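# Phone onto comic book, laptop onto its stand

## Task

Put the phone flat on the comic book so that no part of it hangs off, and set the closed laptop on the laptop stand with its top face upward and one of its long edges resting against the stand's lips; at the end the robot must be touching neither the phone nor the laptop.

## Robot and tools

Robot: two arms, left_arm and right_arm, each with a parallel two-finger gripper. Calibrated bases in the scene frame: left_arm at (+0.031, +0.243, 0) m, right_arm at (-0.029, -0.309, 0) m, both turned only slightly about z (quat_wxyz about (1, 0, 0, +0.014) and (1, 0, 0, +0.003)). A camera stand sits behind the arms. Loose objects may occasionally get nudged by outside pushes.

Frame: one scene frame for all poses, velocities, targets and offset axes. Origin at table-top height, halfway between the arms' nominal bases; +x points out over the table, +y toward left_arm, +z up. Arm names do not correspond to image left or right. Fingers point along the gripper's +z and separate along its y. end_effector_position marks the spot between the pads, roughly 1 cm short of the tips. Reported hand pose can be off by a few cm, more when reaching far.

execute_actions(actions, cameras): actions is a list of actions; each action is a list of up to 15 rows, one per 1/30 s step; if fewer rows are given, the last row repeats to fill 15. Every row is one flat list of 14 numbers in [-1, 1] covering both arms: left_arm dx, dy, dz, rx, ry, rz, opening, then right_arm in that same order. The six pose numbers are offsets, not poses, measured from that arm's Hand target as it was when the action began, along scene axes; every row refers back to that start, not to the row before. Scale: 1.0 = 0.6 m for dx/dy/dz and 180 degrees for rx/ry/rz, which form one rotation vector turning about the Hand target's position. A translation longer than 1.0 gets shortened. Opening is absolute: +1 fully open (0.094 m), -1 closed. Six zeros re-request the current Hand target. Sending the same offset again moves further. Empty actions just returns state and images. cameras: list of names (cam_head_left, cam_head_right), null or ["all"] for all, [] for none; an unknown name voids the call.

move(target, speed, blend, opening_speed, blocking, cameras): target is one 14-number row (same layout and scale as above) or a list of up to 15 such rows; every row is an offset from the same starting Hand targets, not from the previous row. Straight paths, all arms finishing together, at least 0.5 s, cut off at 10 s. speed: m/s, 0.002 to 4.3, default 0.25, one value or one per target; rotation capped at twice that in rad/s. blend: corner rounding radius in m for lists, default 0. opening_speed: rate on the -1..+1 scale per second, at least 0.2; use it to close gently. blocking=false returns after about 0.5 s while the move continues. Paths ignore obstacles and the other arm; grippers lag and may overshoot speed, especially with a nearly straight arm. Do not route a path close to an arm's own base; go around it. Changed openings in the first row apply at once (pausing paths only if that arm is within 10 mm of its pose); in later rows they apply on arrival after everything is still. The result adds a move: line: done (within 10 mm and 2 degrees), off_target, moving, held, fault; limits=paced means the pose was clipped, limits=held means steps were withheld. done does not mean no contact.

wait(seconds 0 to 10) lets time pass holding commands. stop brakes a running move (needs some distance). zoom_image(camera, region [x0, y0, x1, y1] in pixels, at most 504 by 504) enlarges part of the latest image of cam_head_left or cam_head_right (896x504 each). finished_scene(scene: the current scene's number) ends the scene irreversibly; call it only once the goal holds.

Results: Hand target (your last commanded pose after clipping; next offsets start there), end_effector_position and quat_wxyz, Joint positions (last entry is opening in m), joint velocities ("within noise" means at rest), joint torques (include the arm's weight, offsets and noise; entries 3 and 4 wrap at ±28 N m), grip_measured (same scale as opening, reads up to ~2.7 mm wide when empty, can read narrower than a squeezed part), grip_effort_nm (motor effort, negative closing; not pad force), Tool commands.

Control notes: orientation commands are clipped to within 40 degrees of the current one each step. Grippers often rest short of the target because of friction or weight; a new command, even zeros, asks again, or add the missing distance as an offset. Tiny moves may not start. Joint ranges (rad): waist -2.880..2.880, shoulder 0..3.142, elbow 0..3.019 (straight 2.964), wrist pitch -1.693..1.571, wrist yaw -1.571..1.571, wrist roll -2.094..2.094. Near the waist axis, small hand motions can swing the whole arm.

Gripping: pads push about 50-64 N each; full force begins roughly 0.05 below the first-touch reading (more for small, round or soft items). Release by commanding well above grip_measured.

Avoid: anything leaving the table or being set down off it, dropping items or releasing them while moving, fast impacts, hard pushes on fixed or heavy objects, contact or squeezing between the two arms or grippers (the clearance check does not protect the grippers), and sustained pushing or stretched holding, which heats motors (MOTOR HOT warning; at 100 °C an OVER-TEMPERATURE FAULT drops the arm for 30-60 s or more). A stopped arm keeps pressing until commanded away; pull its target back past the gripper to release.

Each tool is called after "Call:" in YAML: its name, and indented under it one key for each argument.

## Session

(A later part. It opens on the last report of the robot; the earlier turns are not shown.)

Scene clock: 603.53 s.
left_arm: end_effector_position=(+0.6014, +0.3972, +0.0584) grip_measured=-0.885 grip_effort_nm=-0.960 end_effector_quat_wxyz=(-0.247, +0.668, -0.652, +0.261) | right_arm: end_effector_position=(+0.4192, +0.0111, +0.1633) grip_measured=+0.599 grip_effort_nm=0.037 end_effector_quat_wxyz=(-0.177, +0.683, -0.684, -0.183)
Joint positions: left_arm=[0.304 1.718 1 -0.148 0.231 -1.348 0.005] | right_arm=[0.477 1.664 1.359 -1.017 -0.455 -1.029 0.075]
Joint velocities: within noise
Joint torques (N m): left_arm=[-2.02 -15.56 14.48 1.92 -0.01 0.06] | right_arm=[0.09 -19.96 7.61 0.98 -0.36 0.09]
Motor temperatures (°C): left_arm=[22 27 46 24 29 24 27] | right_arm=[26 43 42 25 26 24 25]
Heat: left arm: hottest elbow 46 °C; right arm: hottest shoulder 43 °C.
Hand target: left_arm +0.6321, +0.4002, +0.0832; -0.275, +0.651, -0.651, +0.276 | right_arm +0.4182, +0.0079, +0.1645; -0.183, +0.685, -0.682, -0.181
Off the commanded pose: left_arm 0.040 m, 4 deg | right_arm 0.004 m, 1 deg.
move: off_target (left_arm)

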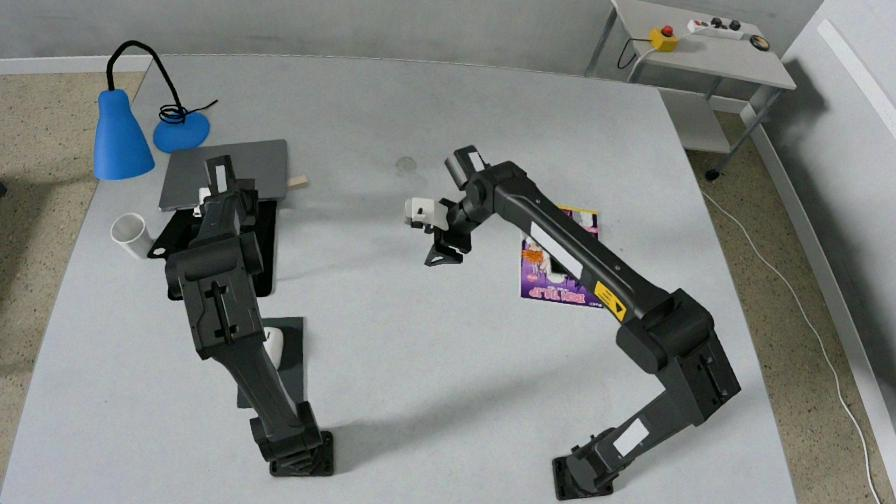

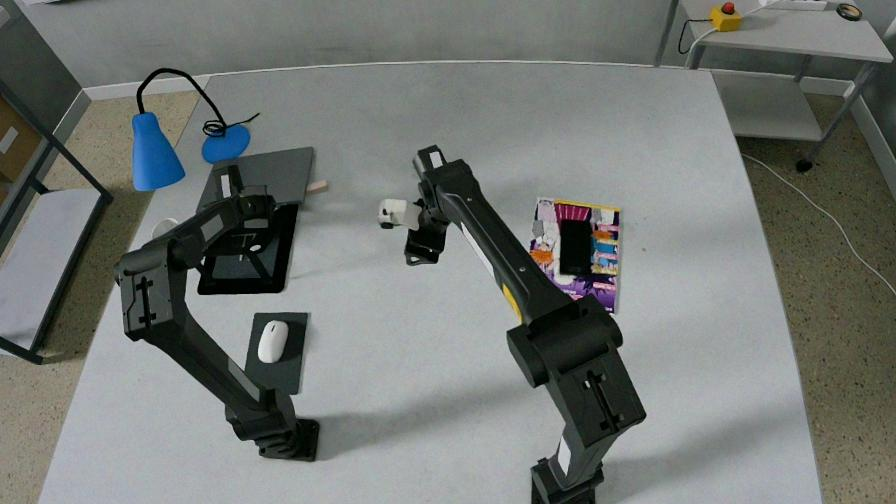

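Call:
move:
  target: [-0.01,0.0,0.01,0,0,0,0.1,0,0,0,0,0,0,0.6]

Call:
move:
  target: [0.045,0.0,-0.035,0,0,0,0.1,0,0,0,0,0,0,0.6]
  speed: 0.06

Call:
zoom_image:
  camera: "cam_head_left"
  region: [150, 150, 270, 260]

Call:
zoom_image:
  camera: "cam_head_right"
  region: [190, 150, 310, 260]

Scene clock: 607.43 s.
left_arm: end_effector_position=(+0.6060, +0.3987, +0.0632) grip_measured=+0.097 grip_effort_nm=0.144 end_effector_quat_wxyz=(-0.253, +0.666, -0.650, +0.265) | right_arm: end_effector_position=(+0.4192, +0.0111, +0.1633) grip_measured=+0.599 grip_effort_nm=0.042 end_effector_quat_wxyz=(-0.177, +0.683, -0.684, -0.183)
Joint positions: left_arm=[0.304 1.718 1.008 -0.141 0.231 -1.349 0.052] | right_arm=[0.477 1.664 1.359 -1.017 -0.455 -1.029 0.075]
Joint velocities: within noise
Joint torques (N m): left_arm=[-2.55 -17.08 12.81 1.4 0.07 0.07] | right_arm=[0.21 -19.9 7.61 0.95 -0.36 0.08]
Motor temperatures (°C): left_arm=[22 27 46 24 29 24 27] | right_arm=[26 43 42 25 26 24 25]
Heat: left arm: hottest elbow 46 °C; right arm: hottest shoulder 43 °C.
Hand target: left_arm +0.6262, +0.4002, +0.0893; -0.275, +0.651, -0.651, +0.276 | right_arm +0.4182, +0.0079, +0.1645; -0.183, +0.685, -0.682, -0.181
Off the commanded pose: left_arm 0.033 m, 3 deg | right_arm 0.004 m, 1 deg.
move: off_target (left_arm)

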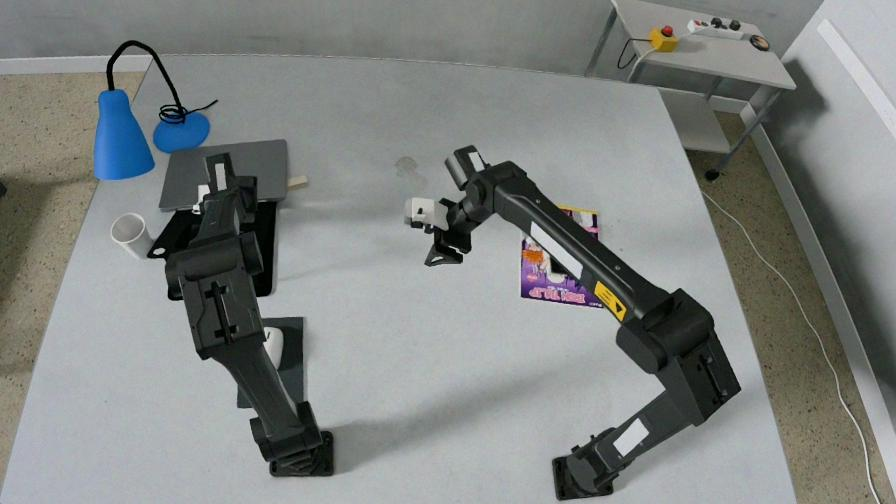

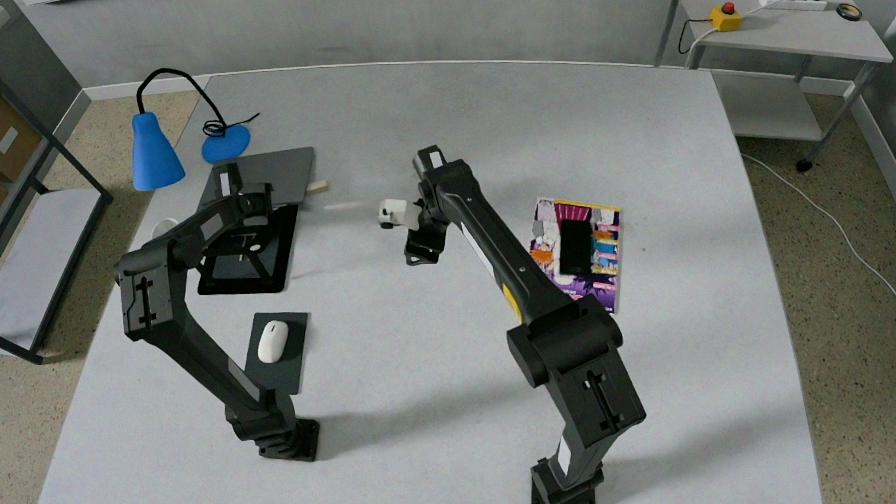

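Scene clock: 608.37 s.
left_arm: end_effector_position=(+0.6217, +0.4000, +0.0553) grip_measured=+0.098 grip_effort_nm=0.129 end_effector_quat_wxyz=(-0.256, +0.663, -0.652, +0.264) | right_arm: end_effector_position=(+0.4192, +0.0111, +0.1633) grip_measured=+0.599 grip_effort_nm=0.037 end_effector_quat_wxyz=(-0.177, +0.683, -0.684, -0.183)
Joint positions: left_arm=[0.296 1.764 1.046 -0.128 0.225 -1.349 0.052] | right_arm=[0.477 1.664 1.359 -1.017 -0.455 -1.029 0.075]
Joint velocities: within noise
Joint torques (N m): left_arm=[-3.14 -14.45 14.61 2.13 -0.15 0] | right_arm=[0.21 -19.96 7.62 0.99 -0.37 0.08]
Motor temperatures (°C): left_arm=[22 27 46 24 29 24 27] | right_arm=[26 43 42 25 26 24 25]
Heat: left arm: hottest elbow 46 °C; right arm: hottest shoulder 43 °C.
Hand target: left_arm +0.6532, +0.4003, +0.0683; -0.275, +0.651, -0.651, +0.276 | right_arm +0.4182, +0.0079, +0.1645; -0.183, +0.685, -0.682, -0.181
Off the commanded pose: left_arm 0.034 m, 3 deg | right_arm 0.004 m, 1 deg.
move: off_target (left_arm)

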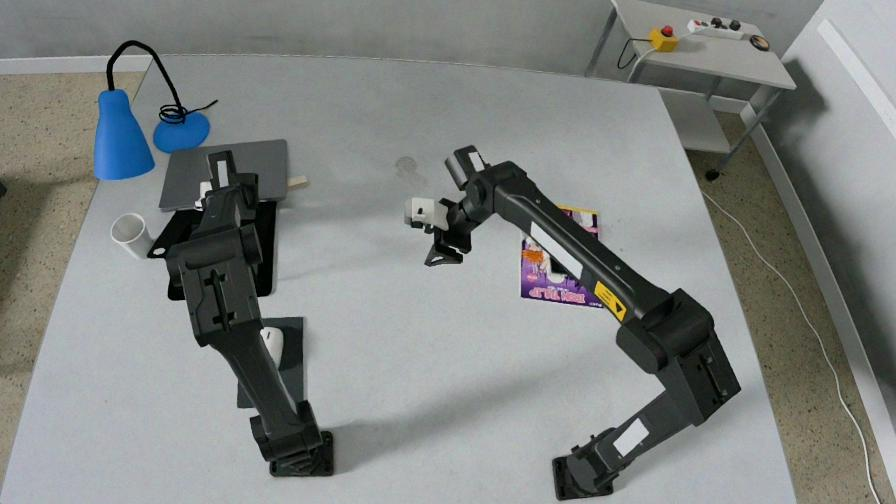

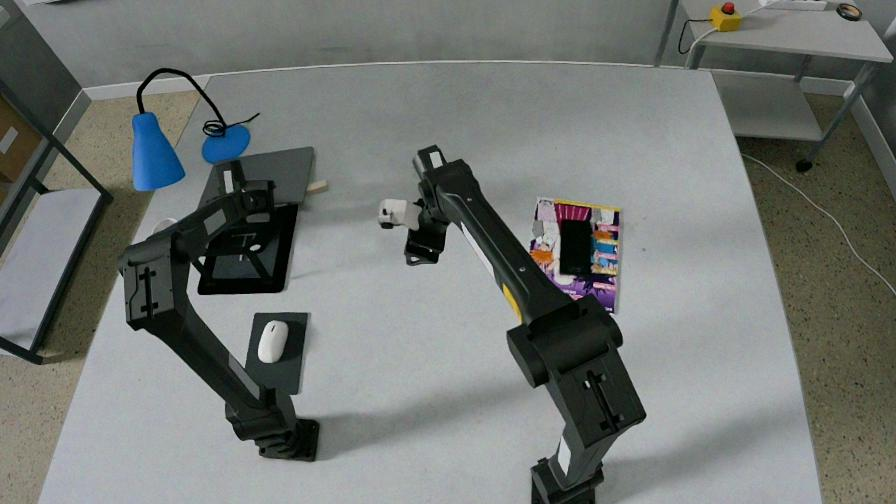

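Scaled by 4.200.

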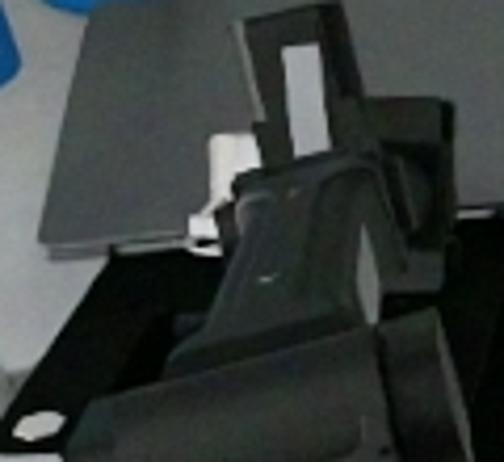

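Scaled by 4.200.

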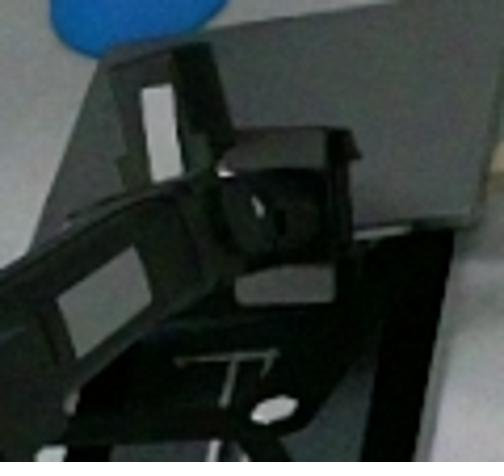

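Call:
move:
  target: [0.01,0.0,-0.01,0,0,0,-0.9,0,0,0,0,0,0,0.6]
  opening_speed: 0.5

Call:
zoom_image:
  camera: "cam_head_right"
  region: [190, 150, 310, 260]

Scene clock: 612.53 s.
left_arm: end_effector_position=(+0.6252, +0.3968, +0.0458) grip_measured=-0.412 grip_effort_nm=-1.009 end_effector_quat_wxyz=(-0.248, +0.669, -0.649, +0.264) | right_arm: end_effector_position=(+0.4192, +0.0111, +0.1633) grip_measured=+0.599 grip_effort_nm=0.032 end_effector_quat_wxyz=(-0.177, +0.683, -0.684, -0.183)
Joint positions: left_arm=[0.288 1.787 1.055 -0.126 0.223 -1.368 0.028] | right_arm=[0.477 1.664 1.359 -1.017 -0.455 -1.029 0.075]
Joint velocities: within noise
Joint torques (N m): left_arm=[-3.02 -15.44 14.84 2.25 -0.11 0.14] | right_arm=[0.21 -19.96 7.62 0.95 -0.36 0.08]
Motor temperatures (°C): left_arm=[22 27 46 24 29 24 27] | right_arm=[26 43 42 25 26 24 25]
Heat: left arm: hottest elbow 46 °C; right arm: hottest shoulder 43 °C.
Hand target: left_arm +0.6592, +0.4002, +0.0624; -0.275, +0.651, -0.651, +0.276 | right_arm +0.4182, +0.0079, +0.1645; -0.183, +0.685, -0.682, -0.181
Off the commanded pose: left_arm 0.038 m, 4 deg | right_arm 0.004 m, 1 deg.
move: off_target (left_arm)

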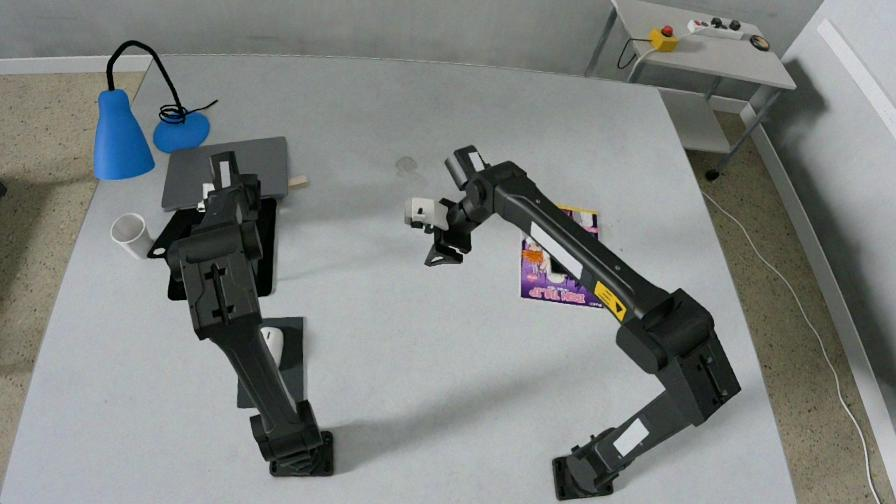

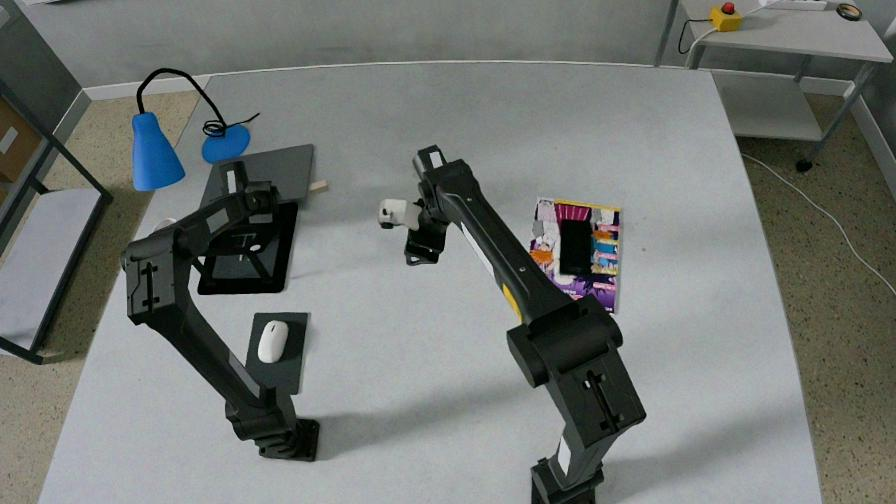

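Scaled by 4.200.

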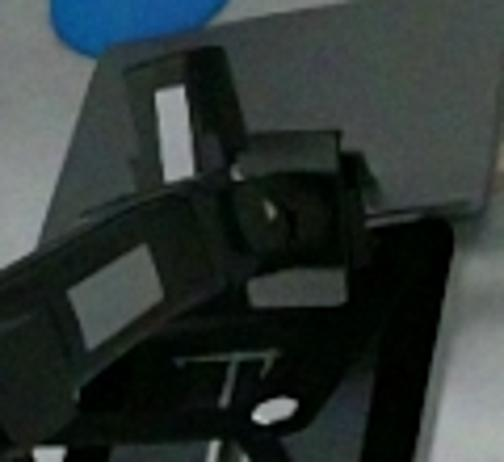

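Call:
move:
  target: [0.0,0.0,0.12,0,0,0,-0.9,0,0,0,0,0,0,0.6]
  speed: 0.1

Call:
zoom_image:
  camera: "cam_head_left"
  region: [130, 120, 300, 310]

Call:
zoom_image:
  camera: "cam_head_right"
  region: [170, 130, 340, 310]

Scene clock: 619.70 s.
left_arm: end_effector_position=(+0.6270, +0.3980, +0.0700) grip_measured=-0.466 grip_effort_nm=-0.945 end_effector_quat_wxyz=(-0.230, +0.679, -0.650, +0.253) | right_arm: end_effector_position=(+0.4192, +0.0111, +0.1633) grip_measured=+0.599 grip_effort_nm=0.037 end_effector_quat_wxyz=(-0.177, +0.683, -0.684, -0.183)
Joint positions: left_arm=[0.288 1.755 1.113 -0.26 0.218 -1.374 0.025] | right_arm=[0.477 1.664 1.359 -1.017 -0.455 -1.029 0.075]
Joint velocities: within noise
Joint torques (N m): left_arm=[-2.26 -21.71 16.16 0.85 0 0.26] | right_arm=[0.21 -19.96 7.62 0.96 -0.36 0.08]
Motor temperatures (°C): left_arm=[22 28 47 24 28 24 27] | right_arm=[26 43 42 25 26 24 25]
Heat: left arm: hottest elbow 47 °C; right arm: hottest shoulder 43 °C.
Hand target: left_arm +0.6592, +0.4001, +0.1343; -0.275, +0.651, -0.651, +0.276 | right_arm +0.4182, +0.0079, +0.1645; -0.183, +0.685, -0.682, -0.181
Off the commanded pose: left_arm 0.072 m, 7 deg | right_arm 0.004 m, 1 deg.
move: off_target (left_arm)

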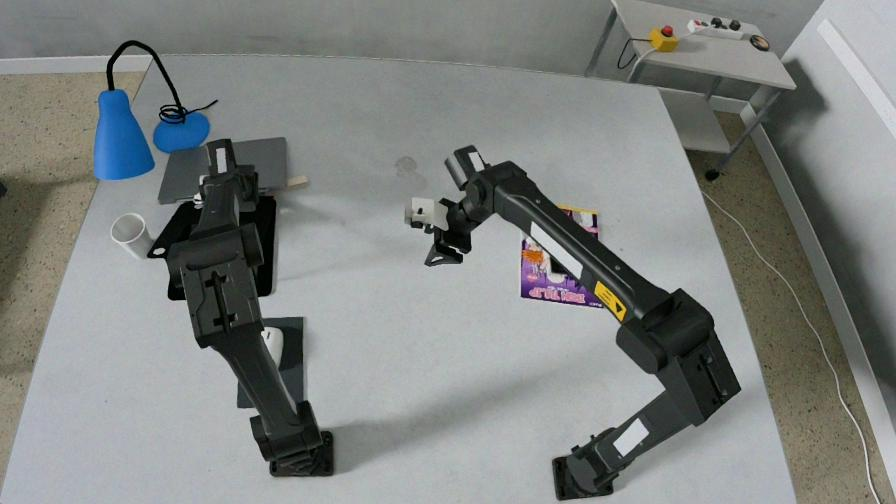

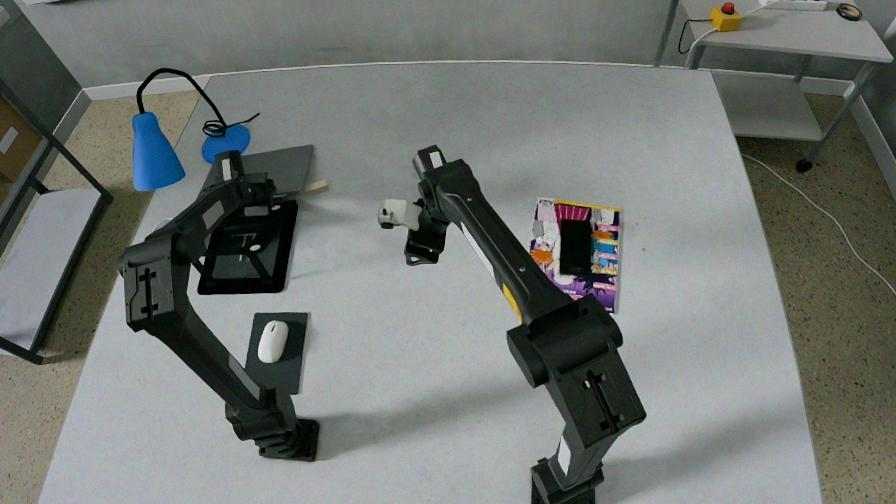

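Scaled by 2.653.

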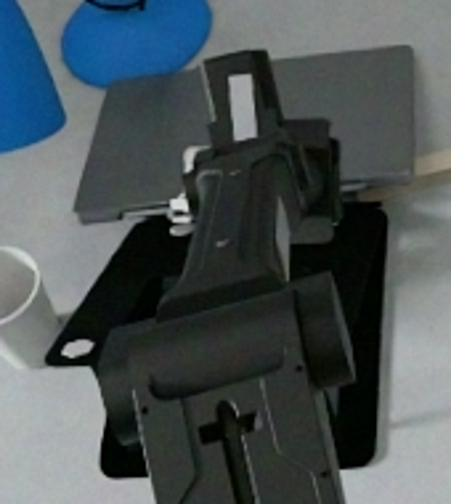

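Scaled by 2.800.

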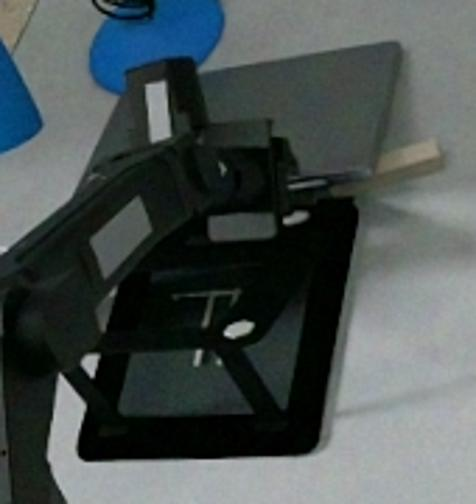

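Call:
move:
  target: [0.0,0.0,0.12,0,0,0,-0.9,0,0,0,0,0,0,0.6]
  speed: 0.12

Call:
move:
  target: [-0.2,0.0,0.08,0,0,0,-0.9,0,0,0,0,0,0,0.6]
  speed: 0.1

Call:
zoom_image:
  camera: "cam_head_left"
  region: [130, 120, 300, 310]

Call:
zoom_image:
  camera: "cam_head_right"
  region: [170, 130, 340, 310]

Scene clock: 624.13 s.
left_arm: end_effector_position=(+0.6225, +0.3971, +0.1189) grip_measured=-0.575 grip_effort_nm=-0.979 end_effector_quat_wxyz=(-0.212, +0.686, -0.653, +0.242) | right_arm: end_effector_position=(+0.4192, +0.0111, +0.1633) grip_measured=+0.599 grip_effort_nm=0.032 end_effector_quat_wxyz=(-0.177, +0.683, -0.684, -0.183)
Joint positions: left_arm=[0.288 1.684 1.187 -0.45 0.215 -1.373 0.02] | right_arm=[0.477 1.664 1.359 -1.017 -0.455 -1.029 0.075]
Joint velocities: within noise
Joint torques (N m): left_arm=[-2.02 -22.48 18.86 0.84 0.13 0.19] | right_arm=[0.15 -19.96 7.58 0.98 -0.37 0.08]
Motor temperatures (°C): left_arm=[22 28 46 24 28 24 27] | right_arm=[26 43 42 25 26 24 25]
Heat: left arm: hottest elbow 46 °C; right arm: hottest shoulder 43 °C.
Hand target: left_arm +0.6592, +0.4001, +0.2063; -0.275, +0.651, -0.651, +0.276 | right_arm +0.4182, +0.0079, +0.1645; -0.183, +0.685, -0.682, -0.181
Off the commanded pose: left_arm 0.095 m, 9 deg | right_arm 0.004 m, 1 deg.
move: off_target (left_arm)

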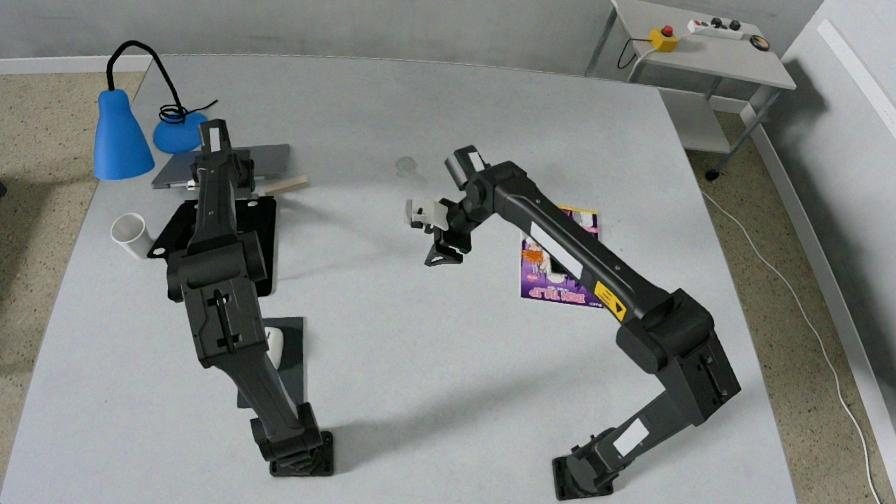

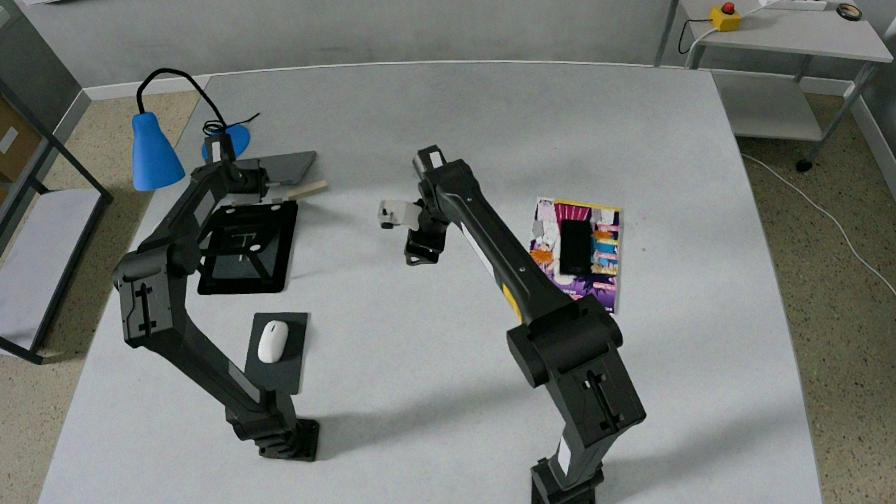

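Scene clock: 625.93 s.
left_arm: end_effector_position=(+0.5329, +0.3902, +0.1832) grip_measured=-0.659 grip_effort_nm=-1.004 end_effector_quat_wxyz=(-0.209, +0.676, -0.662, +0.246) | right_arm: end_effector_position=(+0.4192, +0.0111, +0.1633) grip_measured=+0.599 grip_effort_nm=0.032 end_effector_quat_wxyz=(-0.177, +0.683, -0.684, -0.183)
Joint positions: left_arm=[0.346 1.402 1.044 -0.604 0.267 -1.302 0.016] | right_arm=[0.477 1.664 1.359 -1.017 -0.455 -1.029 0.075]
Joint velocities: within noise
Joint torques (N m): left_arm=[-0.85 -20.78 13.74 2.18 0.44 0.19] | right_arm=[0.21 -20.01 7.6 0.98 -0.36 0.09]
Motor temperatures (°C): left_arm=[22 28 46 24 28 24 27] | right_arm=[26 43 42 25 26 24 25]
Heat: left arm: hottest elbow 46 °C; right arm: hottest shoulder 43 °C.
Hand target: left_arm +0.5391, +0.4001, +0.2543; -0.275, +0.651, -0.651, +0.276 | right_arm +0.4182, +0.0079, +0.1645; -0.183, +0.685, -0.682, -0.181
Off the commanded pose: left_arm 0.072 m, 9 deg | right_arm 0.004 m, 1 deg.
move: off_target (left_arm)

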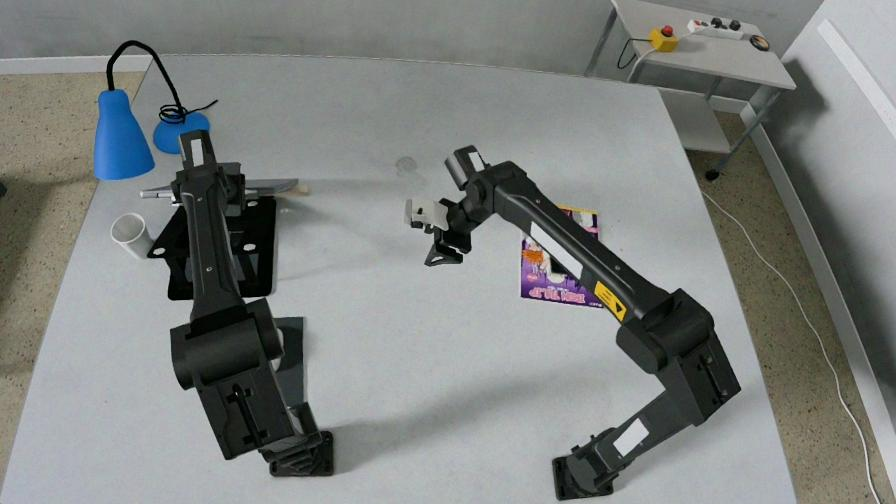

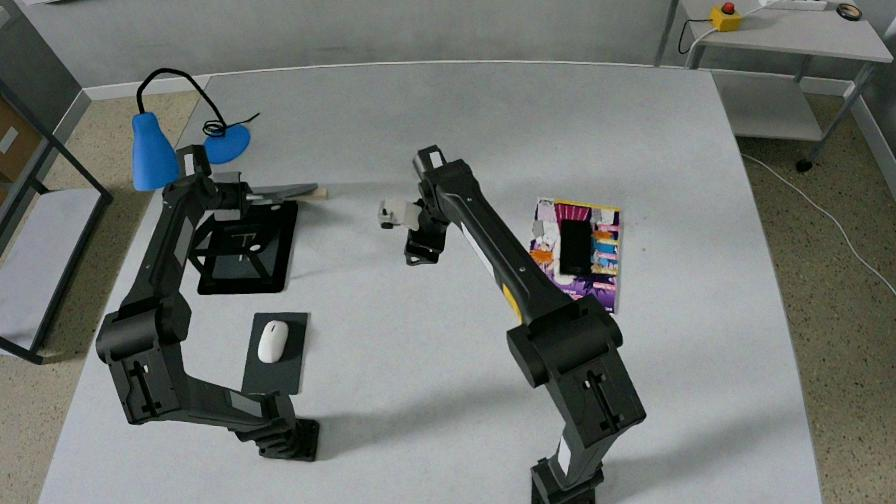

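Scaled by 2.653.

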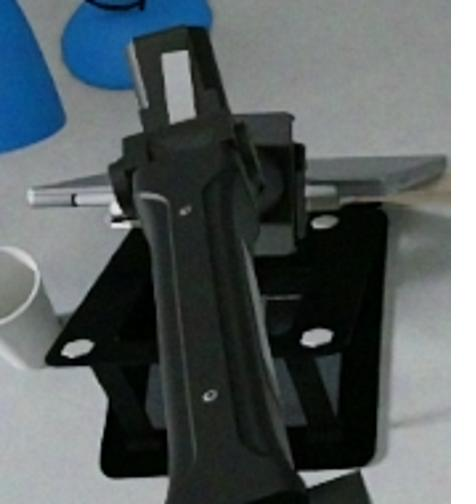

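Scaled by 2.800.

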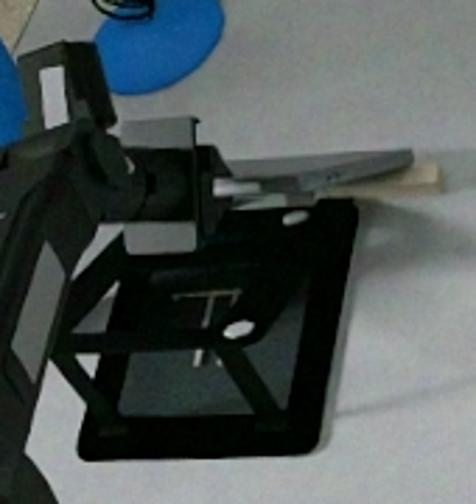

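Call:
move:
  target:
    - [-0.04,0.0,0.1,0,-0.06,0,-0.95,0,0,0,0,0,0,0.6]
    - [-0.13,0.0,0.12,0,-0.15,0,-0.95,0,0,0,0,0,0,0.6]
  speed: 0.12

Call:
zoom_image:
  camera: "cam_head_left"
  region: [100, 120, 300, 320]

Call:
zoom_image:
  camera: "cam_head_right"
  region: [140, 130, 340, 330]

Scene clock: 633.30 s.
left_arm: end_effector_position=(+0.4403, +0.3839, +0.2136) grip_measured=-0.663 grip_effort_nm=-1.004 end_effector_quat_wxyz=(-0.286, +0.667, -0.572, +0.382) | right_arm: end_effector_position=(+0.4192, +0.0111, +0.1633) grip_measured=+0.599 grip_effort_nm=0.032 end_effector_quat_wxyz=(-0.177, +0.683, -0.684, -0.183)
Joint positions: left_arm=[0.492 1.042 0.672 -0.292 0.483 -1.443 0.016] | right_arm=[0.477 1.664 1.359 -1.017 -0.455 -1.029 0.075]
Joint velocities: within noise
Joint torques (N m): left_arm=[-0.62 -17.55 17.26 6.17 0.79 0.6] | right_arm=[0.21 -20.01 7.6 0.96 -0.36 0.08]
Motor temperatures (°C): left_arm=[22 29 46 24 29 24 28] | right_arm=[26 43 42 25 26 23 25]
Heat: left arm: hottest elbow 46 °C; right arm: hottest shoulder 43 °C.
Hand target: left_arm +0.4612, +0.4001, +0.3262; -0.419, +0.569, -0.569, +0.421 | right_arm +0.4182, +0.0079, +0.1645; -0.183, +0.685, -0.682, -0.181
Off the commanded pose: left_arm 0.116 m, 20 deg | right_arm 0.004 m, 1 deg.
move: off_target (left_arm)

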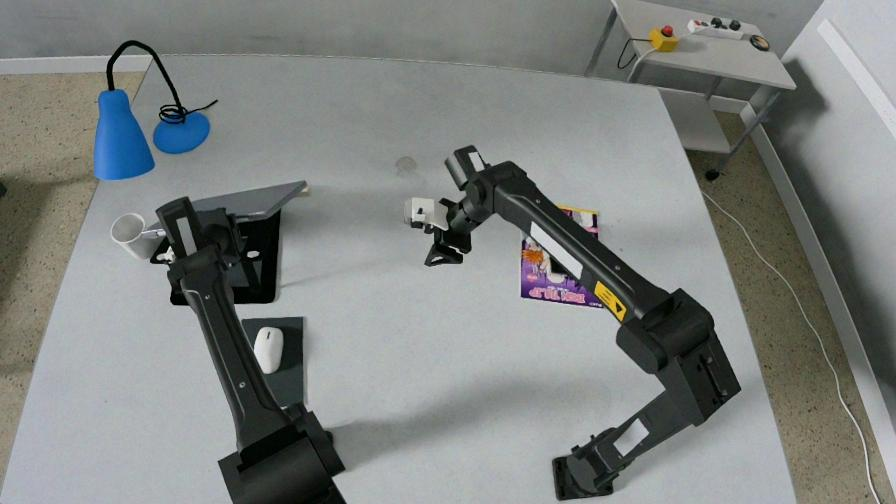

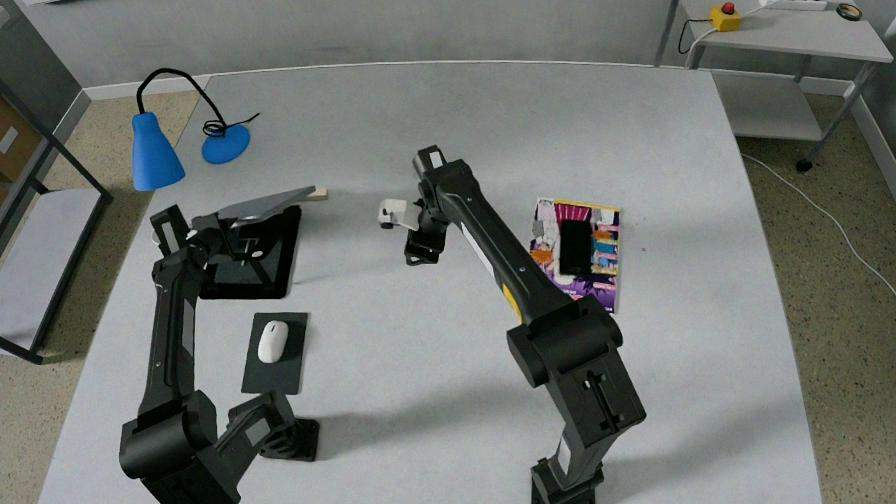

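Scaled by 2.520.

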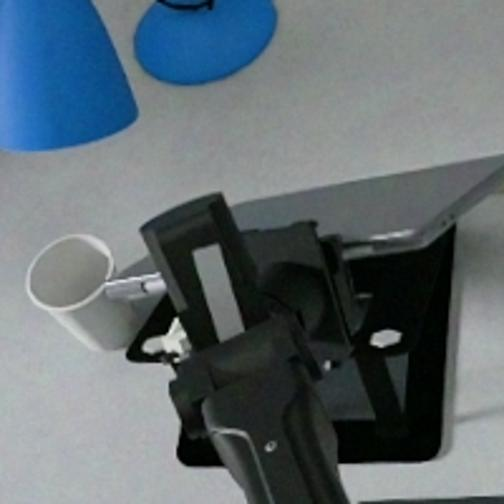

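Scaled by 2.520.

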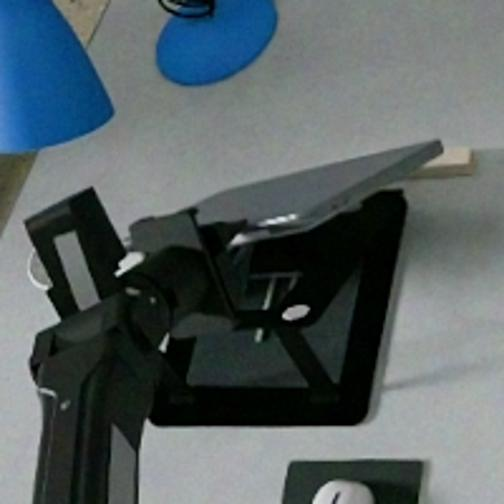

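Call:
move:
  target: [0.0,0.02,0.06,0.07,-0.07,0,-0.95,0,0,0,0,0,0,0.6]
  speed: 0.15

Call:
zoom_image:
  camera: "cam_head_left"
  region: [100, 120, 300, 320]

Call:
zoom_image:
  camera: "cam_head_right"
  region: [140, 130, 340, 330]

Scene clock: 641.93 s.
left_arm: end_effector_position=(+0.4500, +0.3991, +0.3196) grip_measured=-0.948 grip_effort_nm=-0.081 end_effector_quat_wxyz=(+0.504, -0.496, +0.572, -0.416) | right_arm: end_effector_position=(+0.4192, +0.0111, +0.1633) grip_measured=+0.599 grip_effort_nm=0.027 end_effector_quat_wxyz=(-0.177, +0.683, -0.684, -0.183)
Joint positions: left_arm=[0.525 0.943 0.625 0.15 0.522 -1.319 0.002] | right_arm=[0.477 1.664 1.359 -1.017 -0.455 -1.029 0.075]
Joint velocities: within noise
Joint torques (N m): left_arm=[-0.44 -5.6 17.63 2.44 0.09 0.17] | right_arm=[0.21 -20.01 7.61 0.98 -0.36 0.08]
Motor temperatures (°C): left_arm=[22 29 47 24 29 24 28] | right_arm=[26 43 42 25 26 23 25]
Heat: left arm: hottest elbow 47 °C; right arm: hottest shoulder 43 °C.
Hand target: left_arm +0.4611, +0.4121, +0.3622; +0.539, -0.470, +0.562, -0.416 | right_arm +0.4182, +0.0079, +0.1645; -0.183, +0.685, -0.682, -0.181
Off the commanded pose: left_arm 0.046 m, 5 deg | right_arm 0.004 m, 1 deg.
move: off_target (left_arm)

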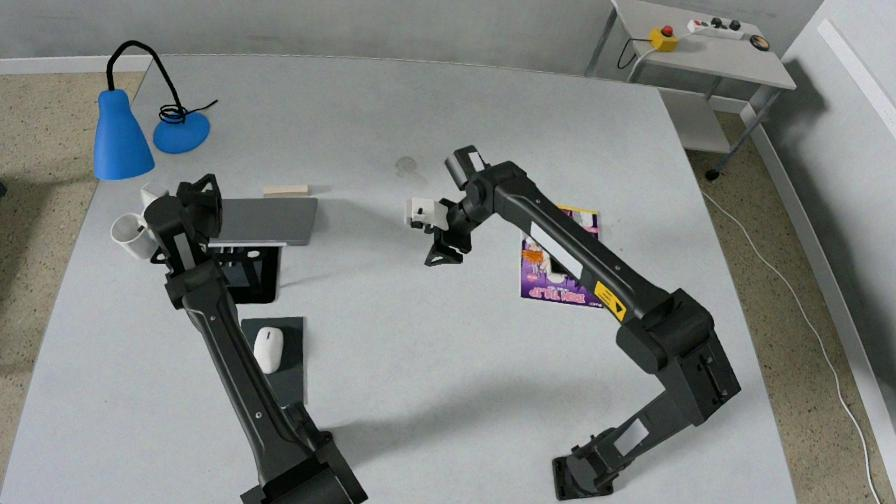

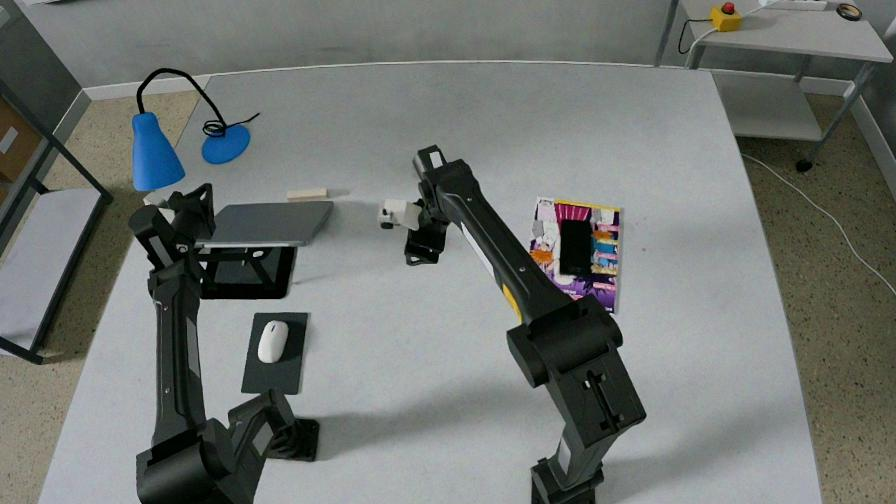

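Scaled by 2.520.

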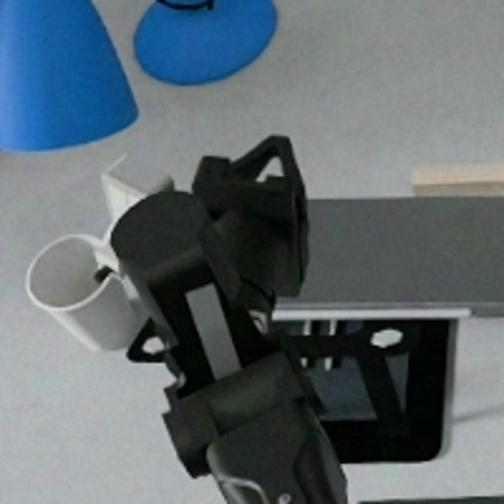

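Scaled by 2.520.

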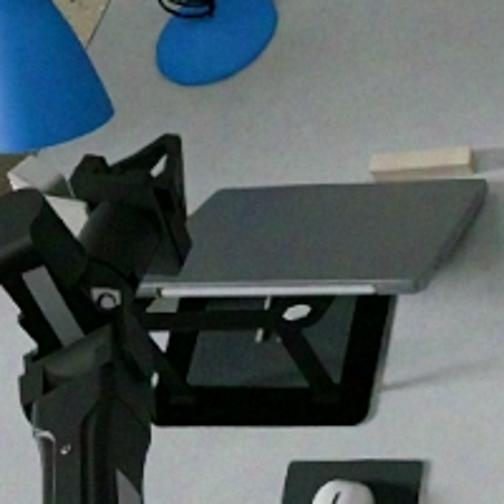

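Call:
move:
  target: [-0.2,0.0,0.0,0,0,0,-0.95,0,0,0,0,0,0,0.6]
  speed: 0.3

Call:
zoom_image:
  camera: "cam_head_left"
  region: [130, 150, 330, 320]

Call:
zoom_image:
  camera: "cam_head_right"
  region: [150, 150, 350, 320]

Scene clock: 647.87 s.
left_arm: end_effector_position=(+0.3451, +0.4097, +0.3659) grip_measured=-0.948 grip_effort_nm=-0.081 end_effector_quat_wxyz=(+0.537, -0.467, +0.562, -0.421) | right_arm: end_effector_position=(+0.4192, +0.0111, +0.1633) grip_measured=+0.599 grip_effort_nm=0.037 end_effector_quat_wxyz=(-0.177, +0.683, -0.684, -0.183)
Joint positions: left_arm=[0.829 0.645 0.574 -0.03 0.826 -1.284 0.002] | right_arm=[0.477 1.664 1.359 -1.017 -0.455 -1.029 0.075]
Joint velocities: within noise
Joint torques (N m): left_arm=[-0.56 -3.31 11.18 1.28 0.1 0.2] | right_arm=[0.21 -19.84 7.61 0.96 -0.36 0.08]
Motor temperatures (°C): left_arm=[22 29 47 24 29 24 27] | right_arm=[26 43 41 25 26 23 25]
Heat: left arm: hottest elbow 47 °C; right arm: hottest shoulder 43 °C.
Hand target: left_arm +0.3412, +0.4121, +0.3622; +0.539, -0.470, +0.562, -0.416 | right_arm +0.4182, +0.0079, +0.1645; -0.183, +0.685, -0.682, -0.181
Off the commanded pose: left_arm 0.006 m, 1 deg | right_arm 0.004 m, 1 deg.
move: done

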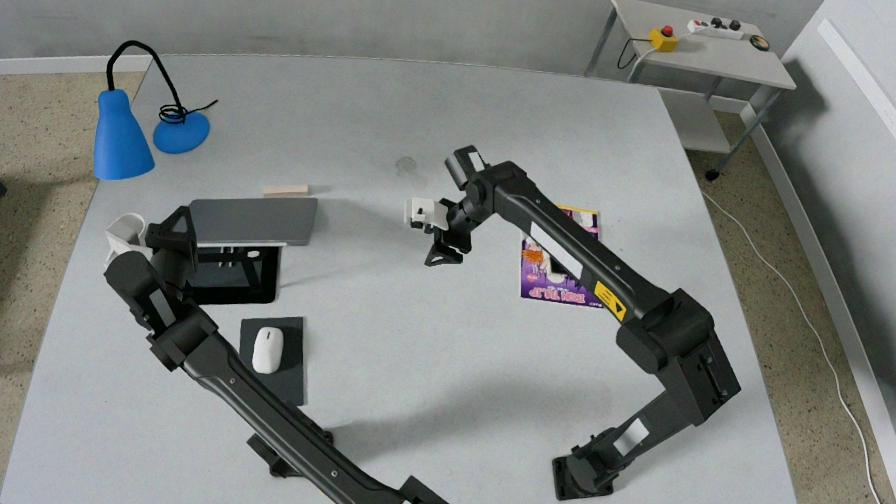

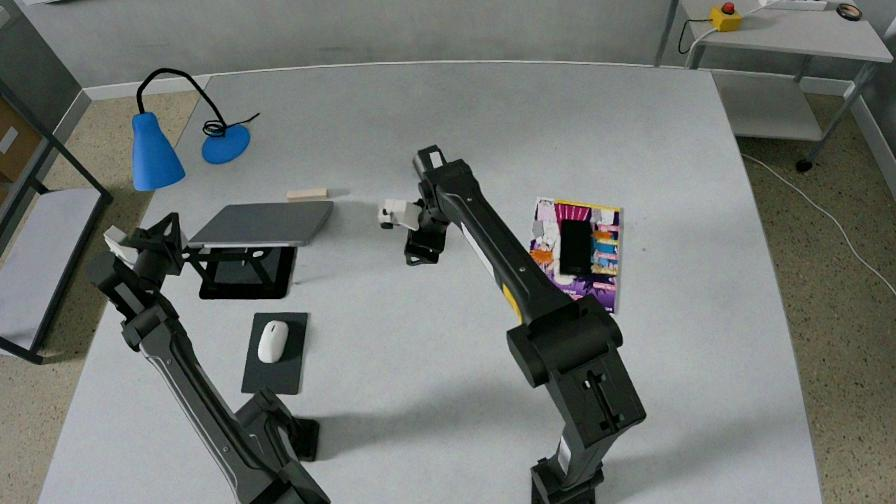

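Scaled by 2.520.

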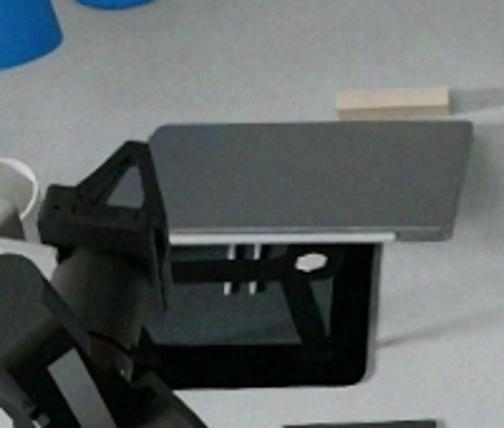

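Scaled by 2.520.

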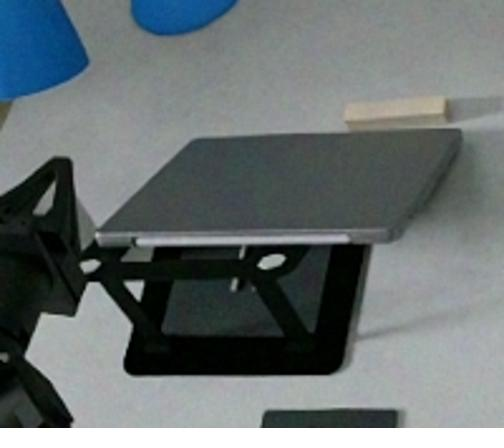

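Call:
zoom_image:
  camera: "cam_head_left"
  region: [180, 185, 330, 265]

Call:
zoom_image:
  camera: "cam_head_right"
  region: [180, 190, 340, 275]

Scaled by 3.360.

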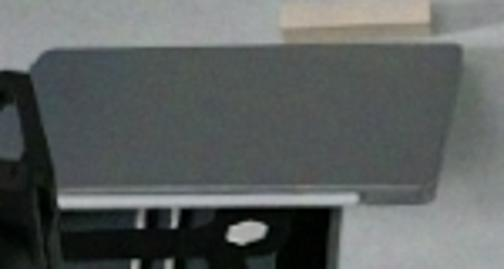

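Scaled by 3.150.

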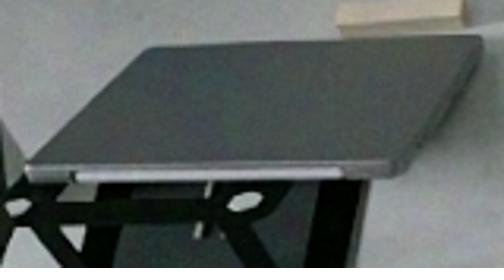

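Call:
move:
  target:
    - [0,0,0,0,0,0,-0.95,0,0,0.12,0.293,-0.341,0.197,0.2]
    - [0,0,0,0,0,0,-0.95,0.13,0.17,-0.06,0.293,-0.341,0.197,0.2]
  speed: 0.25

Call:
zoom_image:
  camera: "cam_head_left"
  region: [200, 150, 420, 320]

Call:
zoom_image:
  camera: "cam_head_right"
  region: [200, 150, 420, 320]

Scene clock: 667.37 s.
left_arm: end_effector_position=(+0.3451, +0.4096, +0.3658) grip_measured=-0.948 grip_effort_nm=-0.081 end_effector_quat_wxyz=(+0.537, -0.467, +0.562, -0.421) | right_arm: end_effector_position=(+0.4865, +0.0991, +0.1301) grip_measured=+0.201 grip_effort_nm=-0.081 end_effector_quat_wxyz=(+0.691, -0.696, +0.143, +0.136)
Joint positions: left_arm=[0.829 0.645 0.574 -0.03 0.826 -1.283 0.002] | right_arm=[0.424 2.05 1.138 0.89 -1.133 -1.194 0.056]
Joint velocities: within noise
Joint torques (N m): left_arm=[0.03 -3.72 10.86 1.43 0.14 0.23] | right_arm=[1.26 -18.96 9.59 1.81 0.05 0.24]
Motor temperatures (°C): left_arm=[22 28 45 24 28 24 27] | right_arm=[26 43 42 25 26 23 25]
Heat: left arm: hottest elbow 45 °C; right arm: hottest shoulder 43 °C.
Hand target: left_arm +0.3412, +0.4121, +0.3622; +0.539, -0.470, +0.562, -0.416 | right_arm +0.4963, +0.1099, +0.1286; +0.696, -0.693, +0.134, +0.133
Off the commanded pose: left_arm 0.006 m, 1 deg | right_arm 0.015 m, 1 deg.
move: off_target (right_arm)

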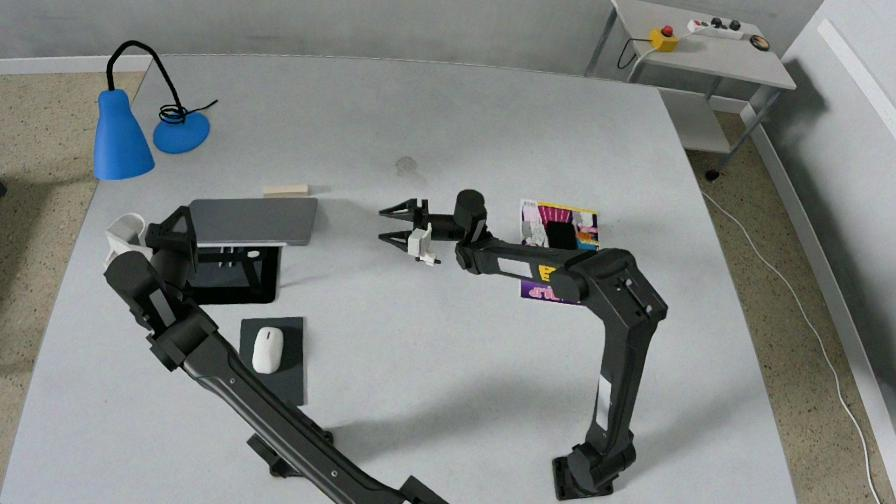

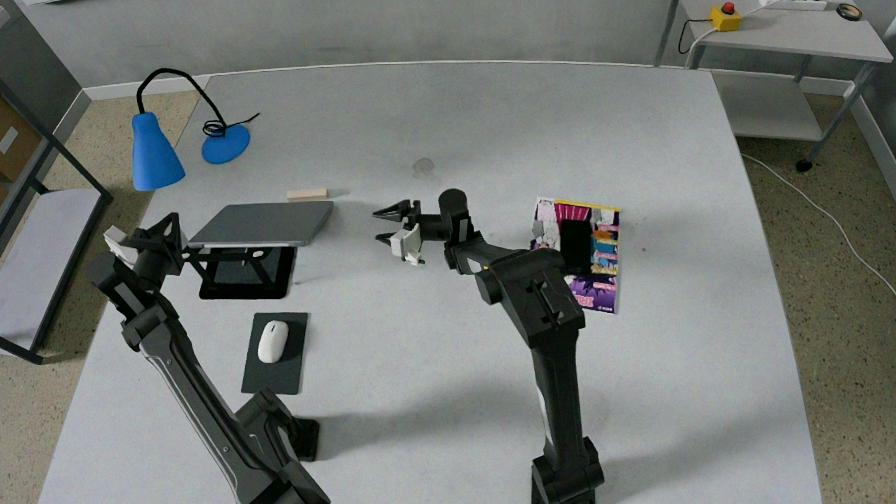

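Scaled by 2.291.

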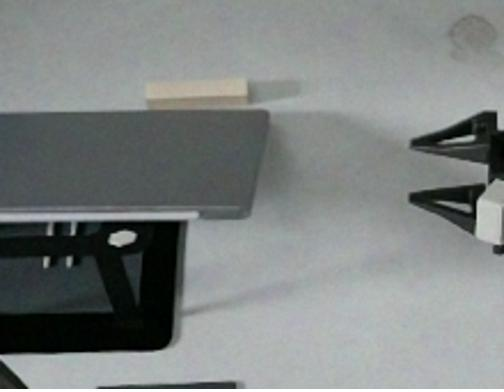

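Scaled by 2.291.

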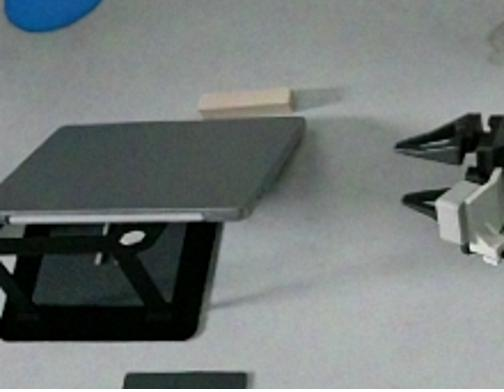

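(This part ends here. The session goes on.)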